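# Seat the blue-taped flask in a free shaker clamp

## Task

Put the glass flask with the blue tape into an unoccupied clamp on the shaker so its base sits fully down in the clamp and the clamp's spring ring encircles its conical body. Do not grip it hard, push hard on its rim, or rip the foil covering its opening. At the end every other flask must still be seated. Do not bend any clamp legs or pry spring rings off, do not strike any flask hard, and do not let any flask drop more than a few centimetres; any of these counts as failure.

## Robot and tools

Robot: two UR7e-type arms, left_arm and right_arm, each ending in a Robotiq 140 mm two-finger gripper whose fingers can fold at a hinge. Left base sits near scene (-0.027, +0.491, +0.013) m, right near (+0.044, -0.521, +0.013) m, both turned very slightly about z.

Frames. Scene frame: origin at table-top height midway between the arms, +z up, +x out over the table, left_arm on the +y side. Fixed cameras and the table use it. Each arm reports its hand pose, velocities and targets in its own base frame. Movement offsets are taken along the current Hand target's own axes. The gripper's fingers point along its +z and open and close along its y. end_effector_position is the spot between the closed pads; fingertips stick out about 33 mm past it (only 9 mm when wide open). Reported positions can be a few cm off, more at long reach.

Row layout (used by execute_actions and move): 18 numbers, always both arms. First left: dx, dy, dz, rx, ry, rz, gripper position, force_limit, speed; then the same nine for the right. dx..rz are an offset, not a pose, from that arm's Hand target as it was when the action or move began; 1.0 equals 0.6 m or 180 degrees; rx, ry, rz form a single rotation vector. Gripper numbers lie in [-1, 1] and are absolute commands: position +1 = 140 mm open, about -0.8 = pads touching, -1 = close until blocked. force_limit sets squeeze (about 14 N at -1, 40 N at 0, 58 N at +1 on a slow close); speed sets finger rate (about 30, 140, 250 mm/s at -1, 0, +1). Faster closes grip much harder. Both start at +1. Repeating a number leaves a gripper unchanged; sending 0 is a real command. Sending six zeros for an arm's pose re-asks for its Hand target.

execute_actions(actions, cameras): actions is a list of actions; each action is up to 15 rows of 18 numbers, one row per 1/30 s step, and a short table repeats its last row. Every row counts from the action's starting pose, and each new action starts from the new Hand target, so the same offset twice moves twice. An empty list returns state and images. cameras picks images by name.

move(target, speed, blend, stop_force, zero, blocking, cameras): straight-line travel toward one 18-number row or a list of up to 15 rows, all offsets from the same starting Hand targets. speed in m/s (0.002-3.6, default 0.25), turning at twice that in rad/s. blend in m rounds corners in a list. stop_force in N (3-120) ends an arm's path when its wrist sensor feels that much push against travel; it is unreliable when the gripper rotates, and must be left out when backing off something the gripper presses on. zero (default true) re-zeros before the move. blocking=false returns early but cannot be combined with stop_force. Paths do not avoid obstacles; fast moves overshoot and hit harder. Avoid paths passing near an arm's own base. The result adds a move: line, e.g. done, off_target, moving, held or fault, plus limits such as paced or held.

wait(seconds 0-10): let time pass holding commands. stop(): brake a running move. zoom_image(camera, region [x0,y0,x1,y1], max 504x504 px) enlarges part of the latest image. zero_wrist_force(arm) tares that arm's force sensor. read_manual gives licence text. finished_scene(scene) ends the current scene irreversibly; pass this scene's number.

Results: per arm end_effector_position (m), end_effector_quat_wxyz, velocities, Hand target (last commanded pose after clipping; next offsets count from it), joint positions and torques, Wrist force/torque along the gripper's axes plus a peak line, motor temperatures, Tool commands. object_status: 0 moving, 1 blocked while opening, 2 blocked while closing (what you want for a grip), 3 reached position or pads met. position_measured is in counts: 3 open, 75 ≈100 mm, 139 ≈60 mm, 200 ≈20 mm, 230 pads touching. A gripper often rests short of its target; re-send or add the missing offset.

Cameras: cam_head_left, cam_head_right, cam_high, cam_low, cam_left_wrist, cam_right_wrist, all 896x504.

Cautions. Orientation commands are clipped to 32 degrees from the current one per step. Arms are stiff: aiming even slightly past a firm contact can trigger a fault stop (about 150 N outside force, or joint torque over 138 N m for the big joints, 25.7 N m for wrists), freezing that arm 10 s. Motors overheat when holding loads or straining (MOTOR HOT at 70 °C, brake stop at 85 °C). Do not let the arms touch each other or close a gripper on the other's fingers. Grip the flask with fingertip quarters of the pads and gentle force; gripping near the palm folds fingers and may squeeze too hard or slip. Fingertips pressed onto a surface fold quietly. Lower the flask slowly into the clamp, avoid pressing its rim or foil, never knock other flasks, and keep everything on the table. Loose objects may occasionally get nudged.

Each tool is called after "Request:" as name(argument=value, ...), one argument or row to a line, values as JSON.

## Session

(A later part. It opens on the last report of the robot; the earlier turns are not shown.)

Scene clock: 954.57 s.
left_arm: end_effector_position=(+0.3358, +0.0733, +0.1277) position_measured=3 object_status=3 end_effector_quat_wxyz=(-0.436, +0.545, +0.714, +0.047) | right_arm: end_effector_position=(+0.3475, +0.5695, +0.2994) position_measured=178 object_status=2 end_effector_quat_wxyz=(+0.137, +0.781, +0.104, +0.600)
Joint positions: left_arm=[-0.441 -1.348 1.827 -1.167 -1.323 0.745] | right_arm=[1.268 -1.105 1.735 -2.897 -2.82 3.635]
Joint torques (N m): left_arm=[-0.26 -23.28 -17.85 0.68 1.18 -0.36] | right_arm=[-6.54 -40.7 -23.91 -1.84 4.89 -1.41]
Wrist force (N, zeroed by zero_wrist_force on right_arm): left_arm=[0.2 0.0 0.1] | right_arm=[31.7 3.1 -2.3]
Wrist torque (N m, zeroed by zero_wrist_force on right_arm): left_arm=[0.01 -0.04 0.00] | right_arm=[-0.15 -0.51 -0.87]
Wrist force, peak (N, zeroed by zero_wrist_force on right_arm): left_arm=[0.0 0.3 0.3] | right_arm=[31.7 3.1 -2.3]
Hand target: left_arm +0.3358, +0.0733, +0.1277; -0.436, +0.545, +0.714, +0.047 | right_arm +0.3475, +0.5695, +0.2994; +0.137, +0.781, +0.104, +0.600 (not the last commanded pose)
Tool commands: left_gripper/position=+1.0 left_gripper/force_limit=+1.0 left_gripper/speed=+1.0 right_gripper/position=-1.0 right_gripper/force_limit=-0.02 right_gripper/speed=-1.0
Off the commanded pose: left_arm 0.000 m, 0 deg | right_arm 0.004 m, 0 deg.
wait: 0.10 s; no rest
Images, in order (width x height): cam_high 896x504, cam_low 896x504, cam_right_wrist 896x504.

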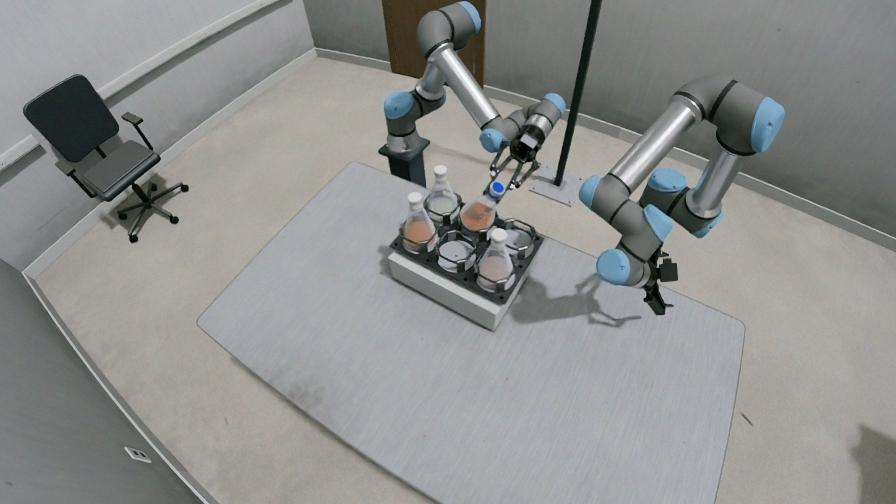

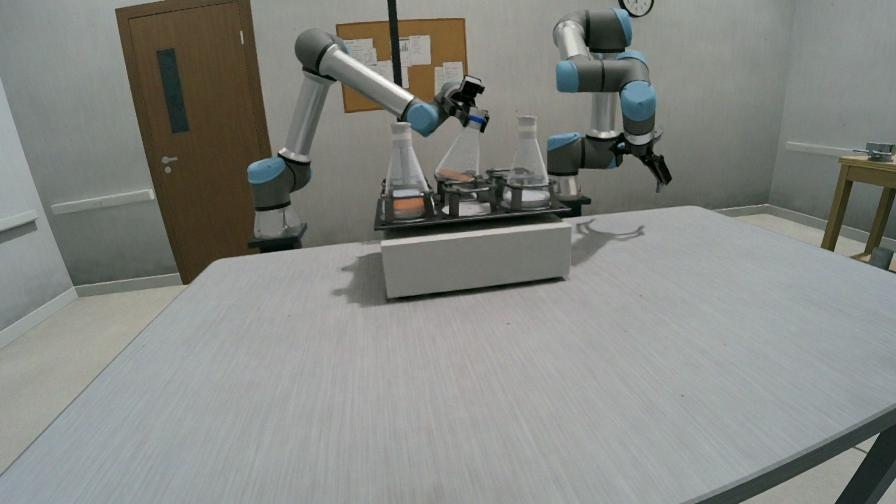

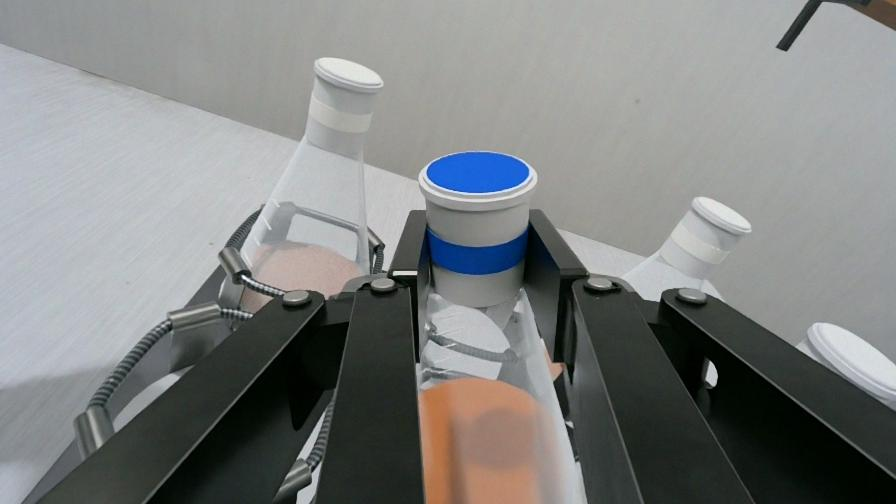

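Request:
move(
  target=[0,0,0,0,0,0,1,1,1,-0.0649,0.0697,0.0165,0.0288,0,0.1073,-1,-0.02,-1],
  speed=0.027,
  stop_force=50,
)

Request:
wait(
  seconds=0.1,
  cameras=["cam_high","cam_low","cam_right_wrist"],
)

Request:
zoom_image(
  camera="cam_low",
  region=[370, 80, 580, 240],
)

Request:
zoom_image(
  camera="cam_high",
  region=[400, 140, 550, 290],
)

Scene clock: 980.90 s.
left_arm: end_effector_position=(+0.3358, +0.0733, +0.1277) position_measured=3 object_status=3 end_effector_quat_wxyz=(-0.436, +0.545, +0.714, +0.047) | right_arm: end_effector_position=(+0.3469, +0.5165, +0.2790) position_measured=178 object_status=2 end_effector_quat_wxyz=(-0.008, +0.791, -0.008, +0.612)
Joint positions: left_arm=[-0.441 -1.348 1.827 -1.167 -1.323 0.745] | right_arm=[1.222 -1.177 1.964 -3.286 -2.71 3.762]
Joint torques (N m): left_arm=[-0.71 -23.21 -19.27 0.7 1.48 -0.6] | right_arm=[-2.08 6.38 -3.33 7.87 -1.49 -2.96]
Wrist force (N, zeroed by zero_wrist_force on right_arm): left_arm=[0.0 0.2 0.1] | right_arm=[55.5 -22.3 -16.5]
Wrist torque (N m, zeroed by zero_wrist_force on right_arm): left_arm=[0.04 -0.02 0.00] | right_arm=[0.70 -0.23 1.06]
Wrist force, peak (N, zeroed by zero_wrist_force on right_arm): left_arm=[0.2 0.3 0.6] | right_arm=[60.0 -23.8 -16.2]
Hand target: left_arm +0.3358, +0.0733, +0.1277; -0.436, +0.545, +0.714, +0.047 | right_arm +0.3469, +0.5166, +0.2758; -0.001, +0.793, -0.002, +0.609
Off the commanded pose: left_arm 0.000 m, 0 deg | right_arm 0.003 m, 1 deg.
move: done

Scene clock: 981.00 s.
left_arm: end_effector_position=(+0.3358, +0.0733, +0.1277) position_measured=3 object_status=3 end_effector_quat_wxyz=(-0.436, +0.545, +0.714, +0.047) | right_arm: end_effector_position=(+0.3469, +0.5165, +0.2790) position_measured=178 object_status=2 end_effector_quat_wxyz=(-0.008, +0.791, -0.008, +0.612)
Joint positions: left_arm=[-0.441 -1.348 1.827 -1.167 -1.323 0.745] | right_arm=[1.222 -1.177 1.964 -3.286 -2.71 3.762]
Joint torques (N m): left_arm=[0.06 -23.74 -18.11 0.87 1.25 -0.72] | right_arm=[-3.09 6.41 -5.7 8.15 -1.44 -2.87]
Wrist force (N, zeroed by zero_wrist_force on right_arm): left_arm=[0.2 0.1 0.2] | right_arm=[56.2 -22.1 -16.5]
Wrist torque (N m, zeroed by zero_wrist_force on right_arm): left_arm=[0.03 -0.04 0.00] | right_arm=[0.75 -0.29 1.06]
Wrist force, peak (N, zeroed by zero_wrist_force on right_arm): left_arm=[0.2 0.1 0.2] | right_arm=[56.7 -22.2 -16.7]
Hand target: left_arm +0.3358, +0.0733, +0.1277; -0.436, +0.545, +0.714, +0.047 | right_arm +0.3469, +0.5166, +0.2758; -0.001, +0.793, -0.002, +0.609
Tool commands: left_gripper/position=+1.0 left_gripper/force_limit=+1.0 left_gripper/speed=+1.0 right_gripper/position=-1.0 right_gripper/force_limit=-0.02 right_gripper/speed=-1.0
Off the commanded pose: left_arm 0.000 m, 0 deg | right_arm 0.003 m, 1 deg.
wait: 0.10 s; no rest
Images, in order (width x height): cam_high 896x504, cam_low 896x504, cam_right_wrist 896x504.

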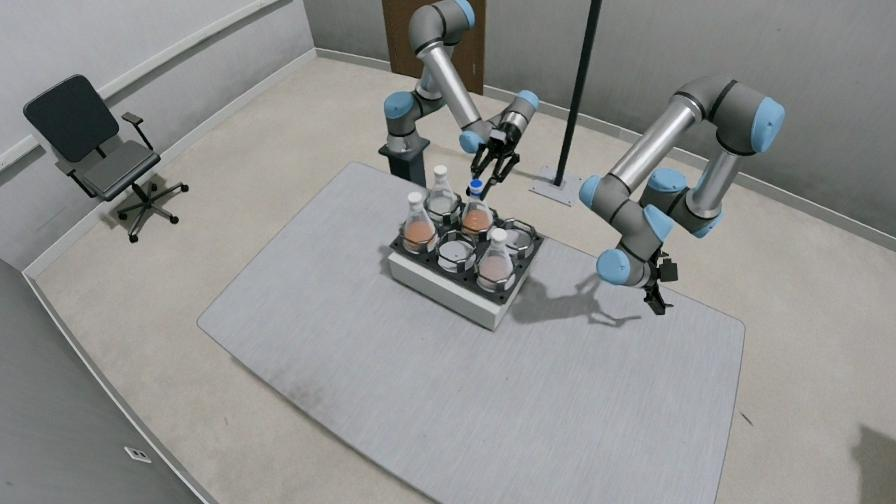

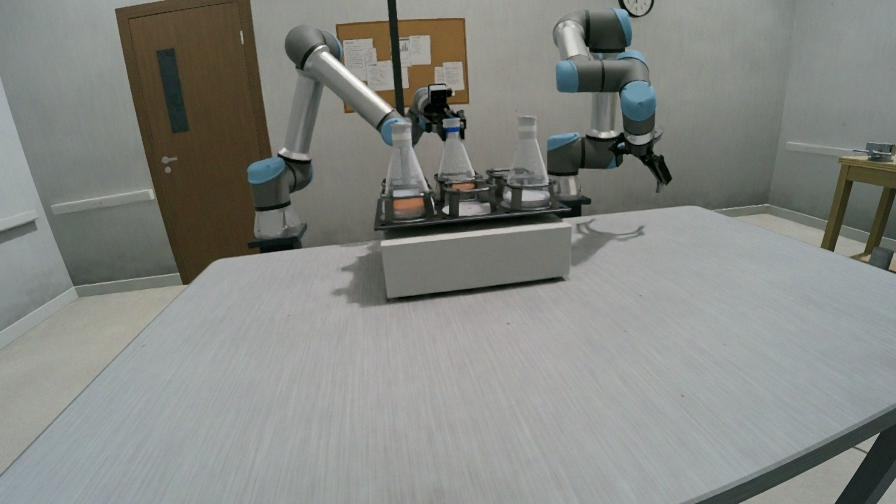

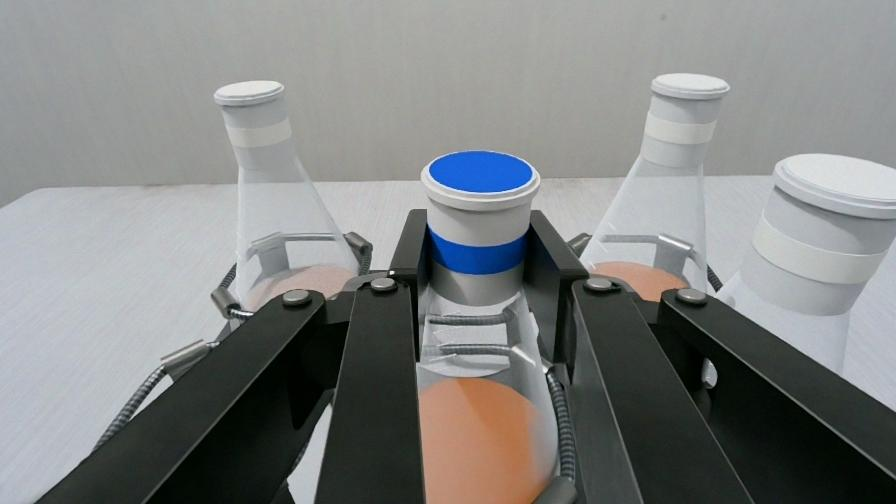

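Scaled by 2.400 from the camera's 896x504 image, which has a finer 1280x720 frame.

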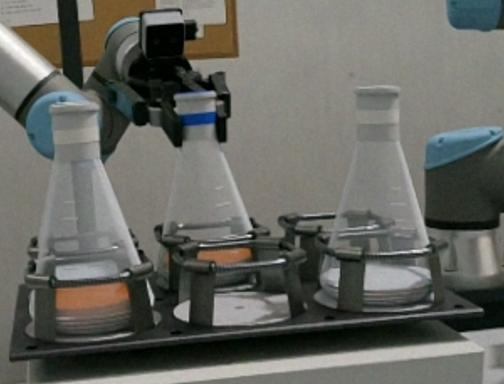

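Scaled by 3.360 from the camera's 896x504 image, which has a finer 1280x720 frame.

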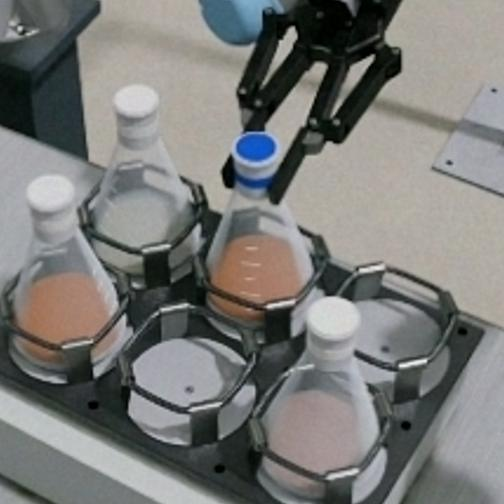

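Request:
move(
  target=[0,0,0,0,0,0,1,1,1,0.006,0,-0.0016,0,0,0,-1,-0.02,-1],
  speed=0.02,
)

Request:
wait(
  seconds=0.1,
  cameras=["cam_high","cam_low"],
)

Request:
zoom_image(
  camera="cam_low",
  region=[430, 140, 520, 230],
)

Request:
zoom_image(
  camera="cam_high",
  region=[430, 170, 520, 260],
)

Scene clock: 989.53 s.
left_arm: end_effector_position=(+0.3358, +0.0733, +0.1277) position_measured=3 object_status=3 end_effector_quat_wxyz=(-0.436, +0.545, +0.714, +0.047) | right_arm: end_effector_position=(+0.3469, +0.5165, +0.2796) position_measured=178 object_status=2 end_effector_quat_wxyz=(-0.001, +0.793, -0.002, +0.609)
Joint positions: left_arm=[-0.441 -1.348 1.827 -1.167 -1.323 0.745] | right_arm=[1.222 -1.184 1.96 -3.255 -2.71 3.763]
Joint torques (N m): left_arm=[-0.19 -22.89 -18.56 1.04 1.29 -0.66] | right_arm=[-2.44 -14.45 -2.46 7.02 -0.9 0.19]
Wrist force (N, zeroed by zero_wrist_force on right_arm): left_arm=[0.2 0.1 0.2] | right_arm=[50.9 -23.5 -10.2]
Wrist torque (N m, zeroed by zero_wrist_force on right_arm): left_arm=[0.03 -0.03 0.00] | right_arm=[0.89 -0.21 1.60]
Wrist force, peak (N, zeroed by zero_wrist_force on right_arm): left_arm=[0.2 0.4 0.4] | right_arm=[58.0 -23.8 -16.3]
Hand target: left_arm +0.3358, +0.0733, +0.1277; -0.436, +0.545, +0.714, +0.047 | right_arm +0.3469, +0.5165, +0.2795; -0.001, +0.793, -0.002, +0.609
Off the commanded pose: left_arm 0.000 m, 0 deg | right_arm 0.000 m, 0 deg.
move: done

Scene clock: 989.63 s.
left_arm: end_effector_position=(+0.3358, +0.0733, +0.1277) position_measured=3 object_status=3 end_effector_quat_wxyz=(-0.436, +0.545, +0.714, +0.047) | right_arm: end_effector_position=(+0.3469, +0.5165, +0.2796) position_measured=178 object_status=2 end_effector_quat_wxyz=(-0.001, +0.793, -0.002, +0.609)
Joint positions: left_arm=[-0.441 -1.348 1.827 -1.167 -1.323 0.745] | right_arm=[1.222 -1.184 1.96 -3.255 -2.71 3.763]
Joint torques (N m): left_arm=[0 -22.19 -18.13 0.93 1.45 -0.58] | right_arm=[-3.55 -13.32 -3.68 7.46 -1.32 0.07]
Wrist force (N, zeroed by zero_wrist_force on right_arm): left_arm=[0.0 0.2 0.1] | right_arm=[50.8 -23.5 -10.2]
Wrist torque (N m, zeroed by zero_wrist_force on right_arm): left_arm=[0.04 0.01 0.00] | right_arm=[0.92 -0.21 1.60]
Wrist force, peak (N, zeroed by zero_wrist_force on right_arm): left_arm=[0.1 0.1 0.2] | right_arm=[50.8 -23.5 -10.2]
Hand target: left_arm +0.3358, +0.0733, +0.1277; -0.436, +0.545, +0.714, +0.047 | right_arm +0.3469, +0.5165, +0.2795; -0.001, +0.793, -0.002, +0.609
Tool commands: left_gripper/position=+1.0 left_gripper/force_limit=+1.0 left_gripper/speed=+1.0 right_gripper/position=-1.0 right_gripper/force_limit=-0.02 right_gripper/speed=-1.0
Off the commanded pose: left_arm 0.000 m, 0 deg | right_arm 0.000 m, 0 deg.
wait: 0.10 s; no rest
Images, in order (width x height): cam_high 896x504, cam_low 896x504.

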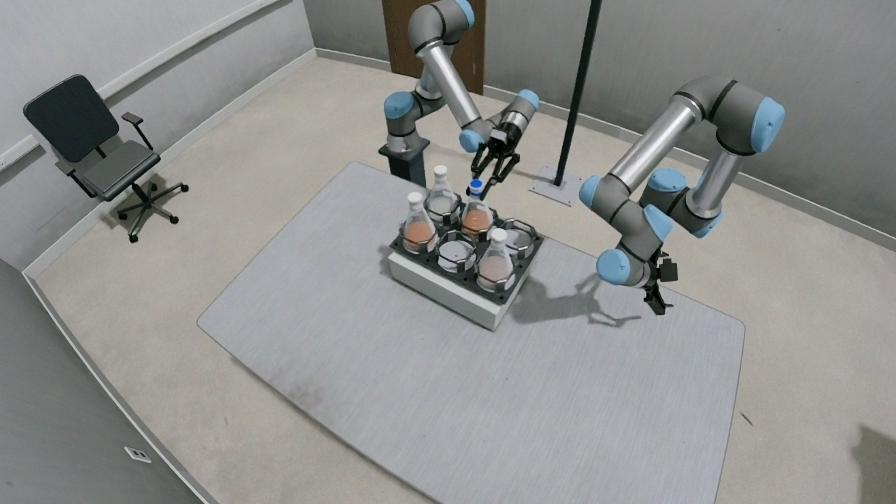

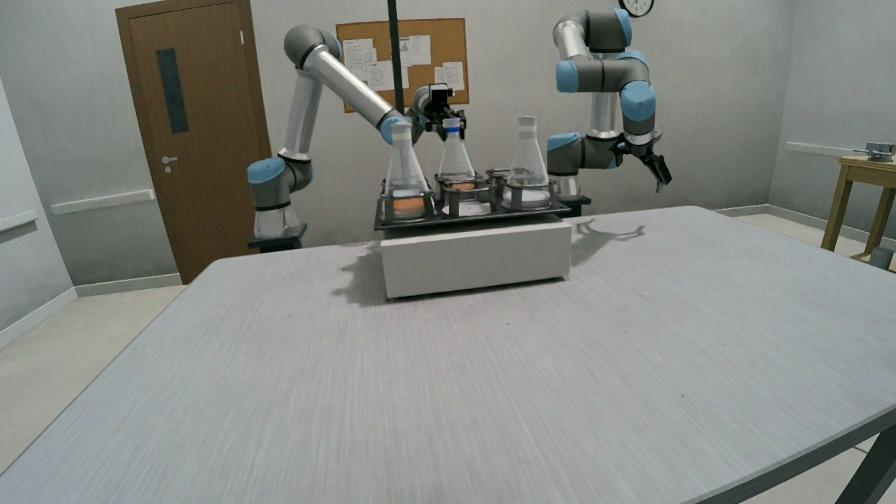

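Scaled by 5.600 from the camera's 896x504 image, which has a finer 1280x720 frame.

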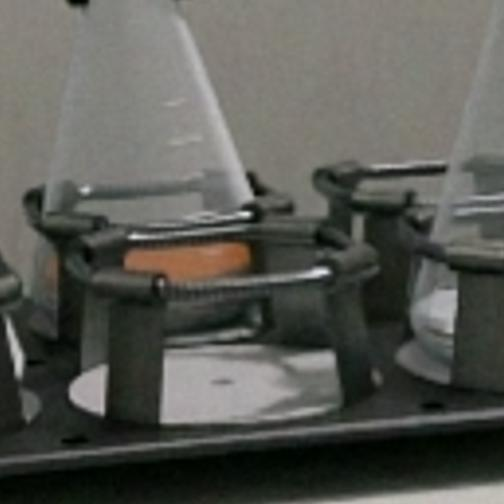

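Scaled by 5.600 from the camera's 896x504 image, which has a finer 1280x720 frame.

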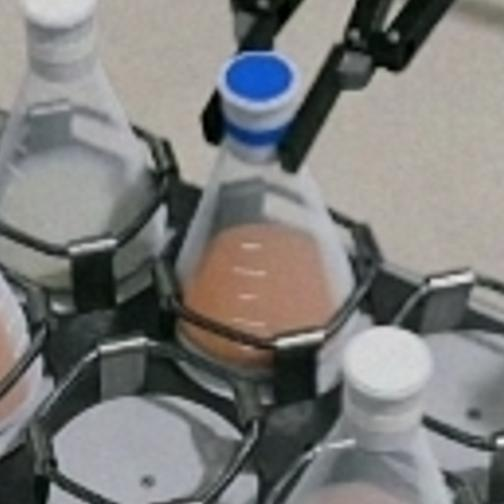

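Request:
move(
  target=[0,0,0,0,0,0,1,1,1,0.0045,0,-0.0012,0,0,0,-1,-0.02,-1],
  speed=0.02,
)

Scene clock: 993.30 s.
left_arm: end_effector_position=(+0.3358, +0.0733, +0.1277) position_measured=3 object_status=3 end_effector_quat_wxyz=(-0.436, +0.545, +0.714, +0.047) | right_arm: end_effector_position=(+0.3469, +0.5165, +0.2821) position_measured=178 object_status=2 end_effector_quat_wxyz=(-0.001, +0.793, -0.002, +0.609)
Joint positions: left_arm=[-0.441 -1.348 1.827 -1.167 -1.323 0.745] | right_arm=[1.222 -1.189 1.958 -3.247 -2.71 3.763]
Joint torques (N m): left_arm=[-0.42 -21.71 -18.74 0.88 1.31 -0.64] | right_arm=[-3.09 -47.14 -30.97 -2.21 -2.36 -2.8]
Wrist force (N, zeroed by zero_wrist_force on right_arm): left_arm=[-0.1 0.2 0.4] | right_arm=[-2.6 -8.5 1.5]
Wrist torque (N m, zeroed by zero_wrist_force on right_arm): left_arm=[0.03 0.00 0.01] | right_arm=[0.51 0.10 1.22]
Wrist force, peak (N, zeroed by zero_wrist_force on right_arm): left_arm=[0.2 0.3 0.5] | right_arm=[51.7 -23.8 -10.5]
Hand target: left_arm +0.3358, +0.0733, +0.1277; -0.436, +0.545, +0.714, +0.047 | right_arm +0.3469, +0.5165, +0.2823; -0.001, +0.793, -0.002, +0.609
Off the commanded pose: left_arm 0.000 m, 0 deg | right_arm 0.000 m, 0 deg.
move: done

Request:
move(
  target=[0,0,0,0,0,0,1,1,1,0,-0.0025,0,0,0,0,-1,-0.02,-1],
  speed=0.02,
)

Request:
move(
  target=[0,0,0,0,0,0,1,1,1,0,0,0,0,0,0,-0.2,-0.02,-1],
)

Request:
wait(
  seconds=0.1,
  cameras=["cam_high","cam_low","cam_right_wrist"],
)

Request:
zoom_image(
  camera="cam_low",
  region=[370, 80, 580, 240],
)

Scene clock: 1001.20 s.
left_arm: end_effector_position=(+0.3358, +0.0733, +0.1277) position_measured=3 object_status=3 end_effector_quat_wxyz=(-0.436, +0.545, +0.714, +0.047) | right_arm: end_effector_position=(+0.3469, +0.5181, +0.2823) position_measured=178 object_status=2 end_effector_quat_wxyz=(-0.001, +0.793, -0.002, +0.609)
Joint positions: left_arm=[-0.441 -1.348 1.827 -1.167 -1.323 0.745] | right_arm=[1.223 -1.186 1.954 -3.244 -2.711 3.765]
Joint torques (N m): left_arm=[0.22 -22.62 -19.28 0.95 1.42 -0.41] | right_arm=[3.77 -27.21 -29.15 -1.41 -6.38 1.07]
Wrist force (N, zeroed by zero_wrist_force on right_arm): left_arm=[0.2 0.1 0.5] | right_arm=[-5.4 -3.8 1.2]
Wrist torque (N m, zeroed by zero_wrist_force on right_arm): left_arm=[0.02 -0.04 0.00] | right_arm=[0.35 0.12 0.73]
Wrist force, peak (N, zeroed by zero_wrist_force on right_arm): left_arm=[0.2 0.5 0.2] | right_arm=[-7.8 -6.5 1.7]
Hand target: left_arm +0.3358, +0.0733, +0.1277; -0.436, +0.545, +0.714, +0.047 | right_arm +0.3469, +0.5180, +0.2823; -0.001, +0.793, -0.002, +0.609
Off the commanded pose: left_arm 0.000 m, 0 deg | right_arm 0.000 m, 0 deg.
move: done

Scene clock: 1001.97 s.
left_arm: end_effector_position=(+0.3358, +0.0733, +0.1277) position_measured=3 object_status=3 end_effector_quat_wxyz=(-0.436, +0.545, +0.714, +0.047) | right_arm: end_effector_position=(+0.3469, +0.5181, +0.2823) position_measured=154 object_status=0 end_effector_quat_wxyz=(-0.001, +0.793, -0.002, +0.609)
Joint positions: left_arm=[-0.441 -1.348 1.827 -1.167 -1.323 0.745] | right_arm=[1.223 -1.186 1.954 -3.244 -2.711 3.765]
Joint torques (N m): left_arm=[1.58 -23.32 -18.79 0.91 1.38 -0.66] | right_arm=[3.55 -33.66 -12.02 -4.21 1.37 0.11]
Wrist force (N, zeroed by zero_wrist_force on right_arm): left_arm=[0.2 0.3 0.2] | right_arm=[3.5 1.5 -0.7]
Wrist torque (N m, zeroed by zero_wrist_force on right_arm): left_arm=[0.06 -0.06 0.00] | right_arm=[0.04 -0.12 -0.03]
Wrist force, peak (N, zeroed by zero_wrist_force on right_arm): left_arm=[-0.3 0.2 0.3] | right_arm=[-5.1 -4.1 1.2]
Hand target: left_arm +0.3358, +0.0733, +0.1277; -0.436, +0.545, +0.714, +0.047 | right_arm +0.3469, +0.5180, +0.2823; -0.001, +0.793, -0.002, +0.609
Off the commanded pose: left_arm 0.000 m, 0 deg | right_arm 0.000 m, 0 deg.
move: done

Scene clock: 1002.07 s.
left_arm: end_effector_position=(+0.3358, +0.0733, +0.1277) position_measured=3 object_status=3 end_effector_quat_wxyz=(-0.436, +0.545, +0.714, +0.047) | right_arm: end_effector_position=(+0.3469, +0.5181, +0.2823) position_measured=154 object_status=3 end_effector_quat_wxyz=(-0.001, +0.793, -0.002, +0.609)
Joint positions: left_arm=[-0.441 -1.348 1.827 -1.167 -1.323 0.745] | right_arm=[1.223 -1.186 1.954 -3.244 -2.711 3.765]
Joint torques (N m): left_arm=[0.04 -21.87 -18.7 0.85 1.47 -0.5] | right_arm=[3.61 -34.18 -9.62 -4.44 1.58 -0.01]
Wrist force (N, zeroed by zero_wrist_force on right_arm): left_arm=[0.1 0.2 0.2] | right_arm=[3.6 1.5 -0.8]
Wrist torque (N m, zeroed by zero_wrist_force on right_arm): left_arm=[0.03 -0.02 0.00] | right_arm=[0.06 -0.14 -0.03]
Wrist force, peak (N, zeroed by zero_wrist_force on right_arm): left_arm=[0.3 -0.1 0.3] | right_arm=[3.7 1.4 -0.9]
Hand target: left_arm +0.3358, +0.0733, +0.1277; -0.436, +0.545, +0.714, +0.047 | right_arm +0.3469, +0.5180, +0.2823; -0.001, +0.793, -0.002, +0.609
Tool commands: left_gripper/position=+1.0 left_gripper/force_limit=+1.0 left_gripper/speed=+1.0 right_gripper/position=-0.2 right_gripper/force_limit=-0.02 right_gripper/speed=-1.0
Off the commanded pose: left_arm 0.000 m, 0 deg | right_arm 0.000 m, 0 deg.
wait: 0.10 s; no rest
Images, in order (width x height): cam_high 896x504, cam_low 896x504, cam_right_wrist 896x504.

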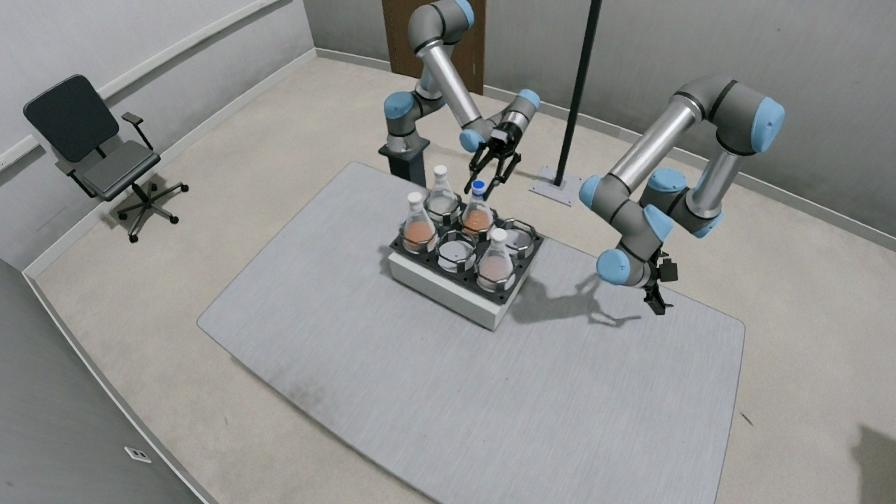

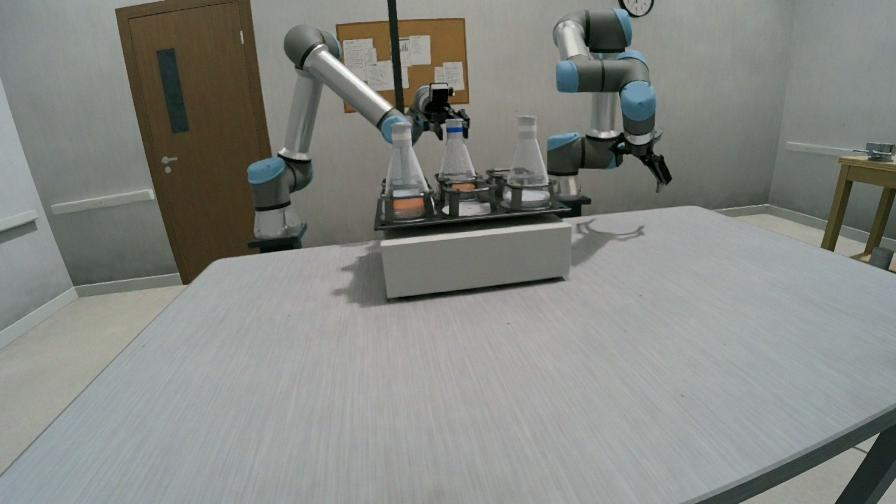

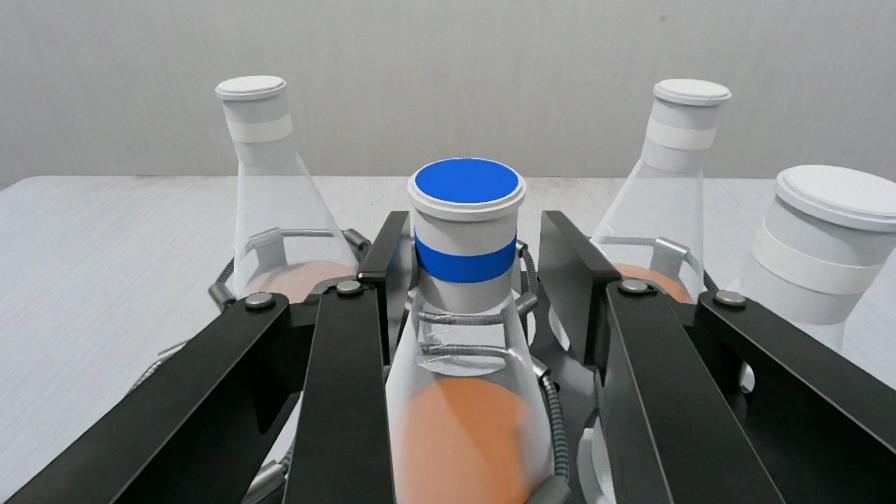

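Scaled by 2.400 from the camera's 896x504 image, which has a finer 1280x720 frame.

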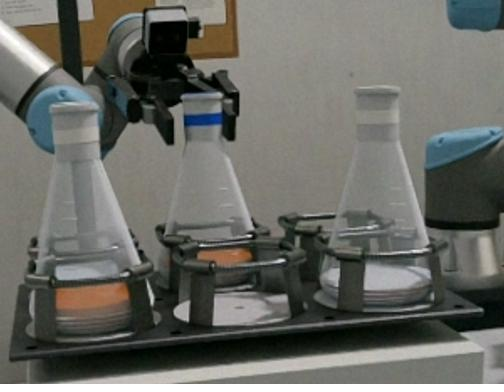

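Request:
move(
  target=[
    [0,0,0,0,0,0,1,1,1,0,-0.009,0,0,0,0,-0.2,-0.02,-1],
    [0,0,0,0,0,0,1,1,1,-0.0733,-0.009,-0.2733,0,0,0,-0.2,-0.02,-1],
  ],
  speed=[0.03,0.12],
  cameras=["cam_high","cam_low","cam_right_wrist","cam_head_right"],
)

Request:
zoom_image(
  camera="cam_low",
  region=[370, 80, 580, 240],
)

Request:
zoom_image(
  camera="cam_high",
  region=[400, 150, 550, 300],
)

Request:
zoom_image(
  camera="cam_low",
  region=[430, 140, 520, 230],
)

Scene clock: 1017.77 s.
left_arm: end_effector_position=(+0.3358, +0.0733, +0.1277) position_measured=3 object_status=3 end_effector_quat_wxyz=(-0.436, +0.545, +0.714, +0.047) | right_arm: end_effector_position=(+0.1772, +0.5238, +0.2822) position_measured=154 object_status=3 end_effector_quat_wxyz=(-0.001, +0.793, -0.002, +0.609)
Joint positions: left_arm=[-0.441 -1.348 1.827 -1.167 -1.323 0.745] | right_arm=[1.552 -1.339 1.935 -2.233 -2.88 4.648]
Joint torques (N m): left_arm=[0.03 -21.25 -19.04 1.01 1.5 -0.39] | right_arm=[4.51 -17.41 -10.3 -3.07 0.56 -0.89]
Wrist force (N, zeroed by zero_wrist_force on right_arm): left_arm=[0.1 0.1 0.2] | right_arm=[3.5 1.2 -1.0]
Wrist torque (N m, zeroed by zero_wrist_force on right_arm): left_arm=[0.01 -0.03 0.01] | right_arm=[0.00 -0.07 0.12]
Wrist force, peak (N, zeroed by zero_wrist_force on right_arm): left_arm=[0.0 0.1 0.5] | right_arm=[4.3 1.4 0.4]
Hand target: left_arm +0.3358, +0.0733, +0.1277; -0.436, +0.545, +0.714, +0.047 | right_arm +0.1772, +0.5238, +0.2821; -0.001, +0.793, -0.002, +0.609
Off the commanded pose: left_arm 0.000 m, 0 deg | right_arm 0.000 m, 0 deg.
move: done
Images, in order (width x height): cam_head_right 896x504, cam_high 896x504, cam_low 896x504, cam_right_wrist 896x504.

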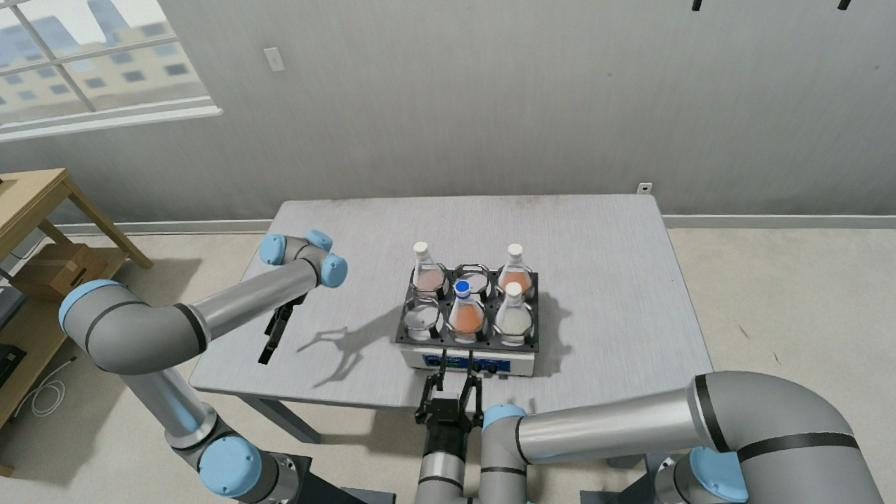

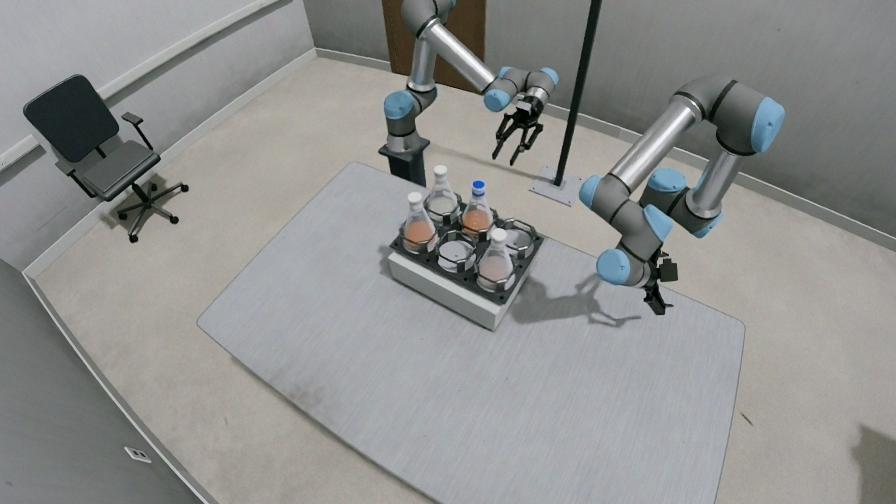

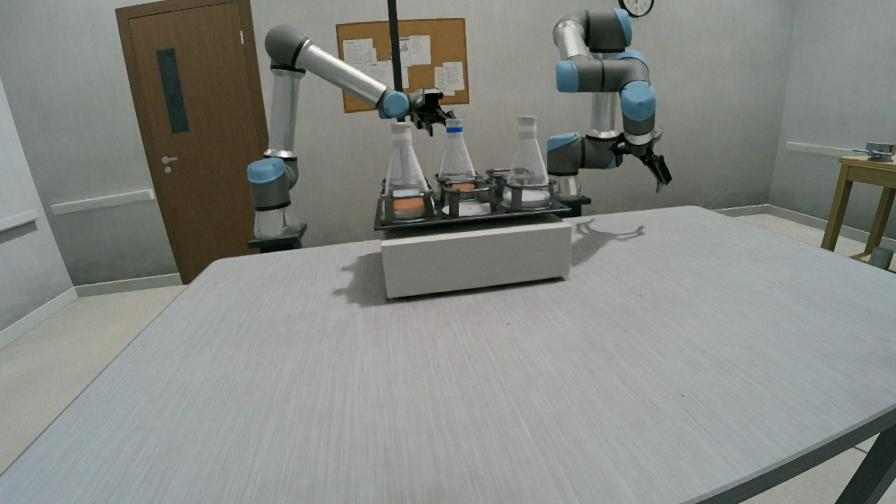

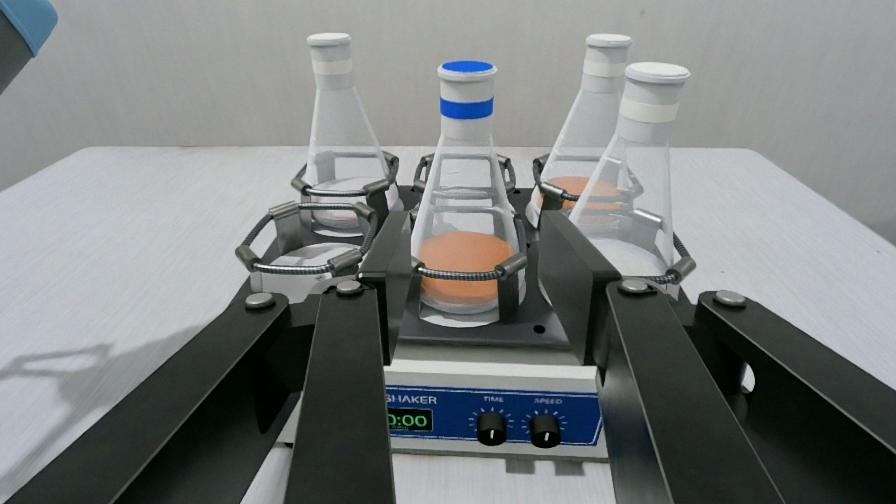

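Scaled by 2.400 from the camera's 896x504 image, which has a finer 1280x720 frame.

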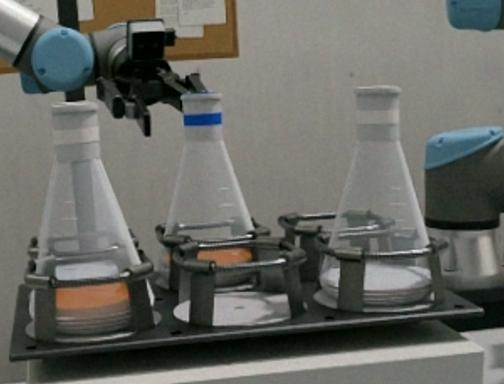

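Scaled by 3.360 from the camera's 896x504 image, which has a finer 1280x720 frame.

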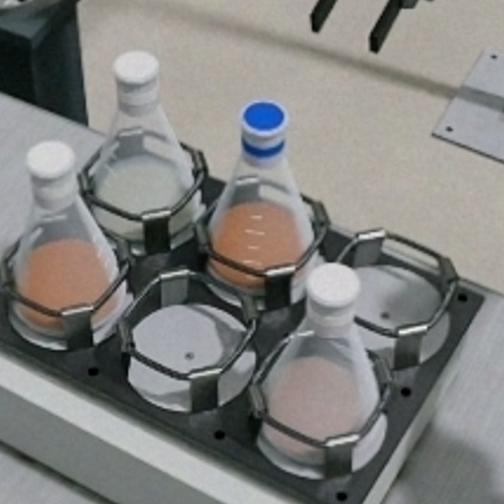

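Scaled by 5.600 from the camera's 896x504 image, which has a finer 1280x720 frame.

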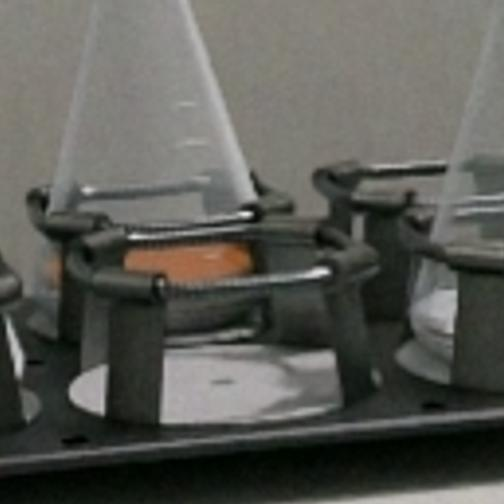

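Request:
zoom_image(
  camera="cam_right_wrist",
  region=[380, 40, 740, 360],
)

Request:
zoom_image(
  camera="cam_head_right",
  region=[390, 230, 550, 390],
)

Scaled by 1.400 from the camera's 896x504 image, which has a finer 1280x720 frame.

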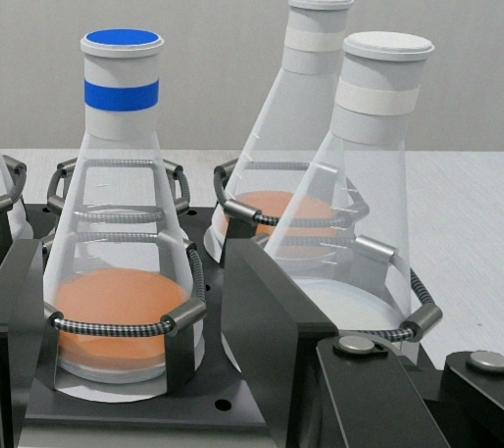

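Scaled by 3.150 from the camera's 896x504 image, which has a finer 1280x720 frame.

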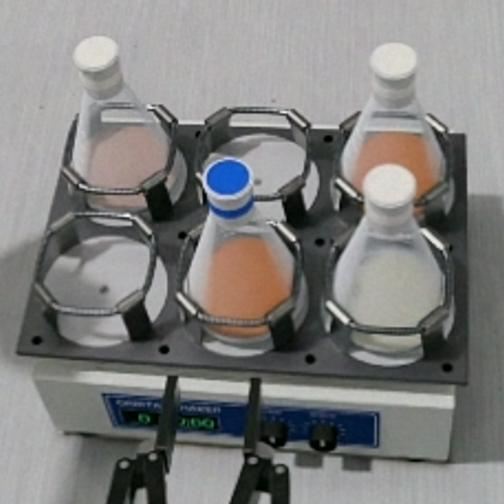

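Request:
finished_scene(
  scene=2,
)

The scene is finished: the task was done.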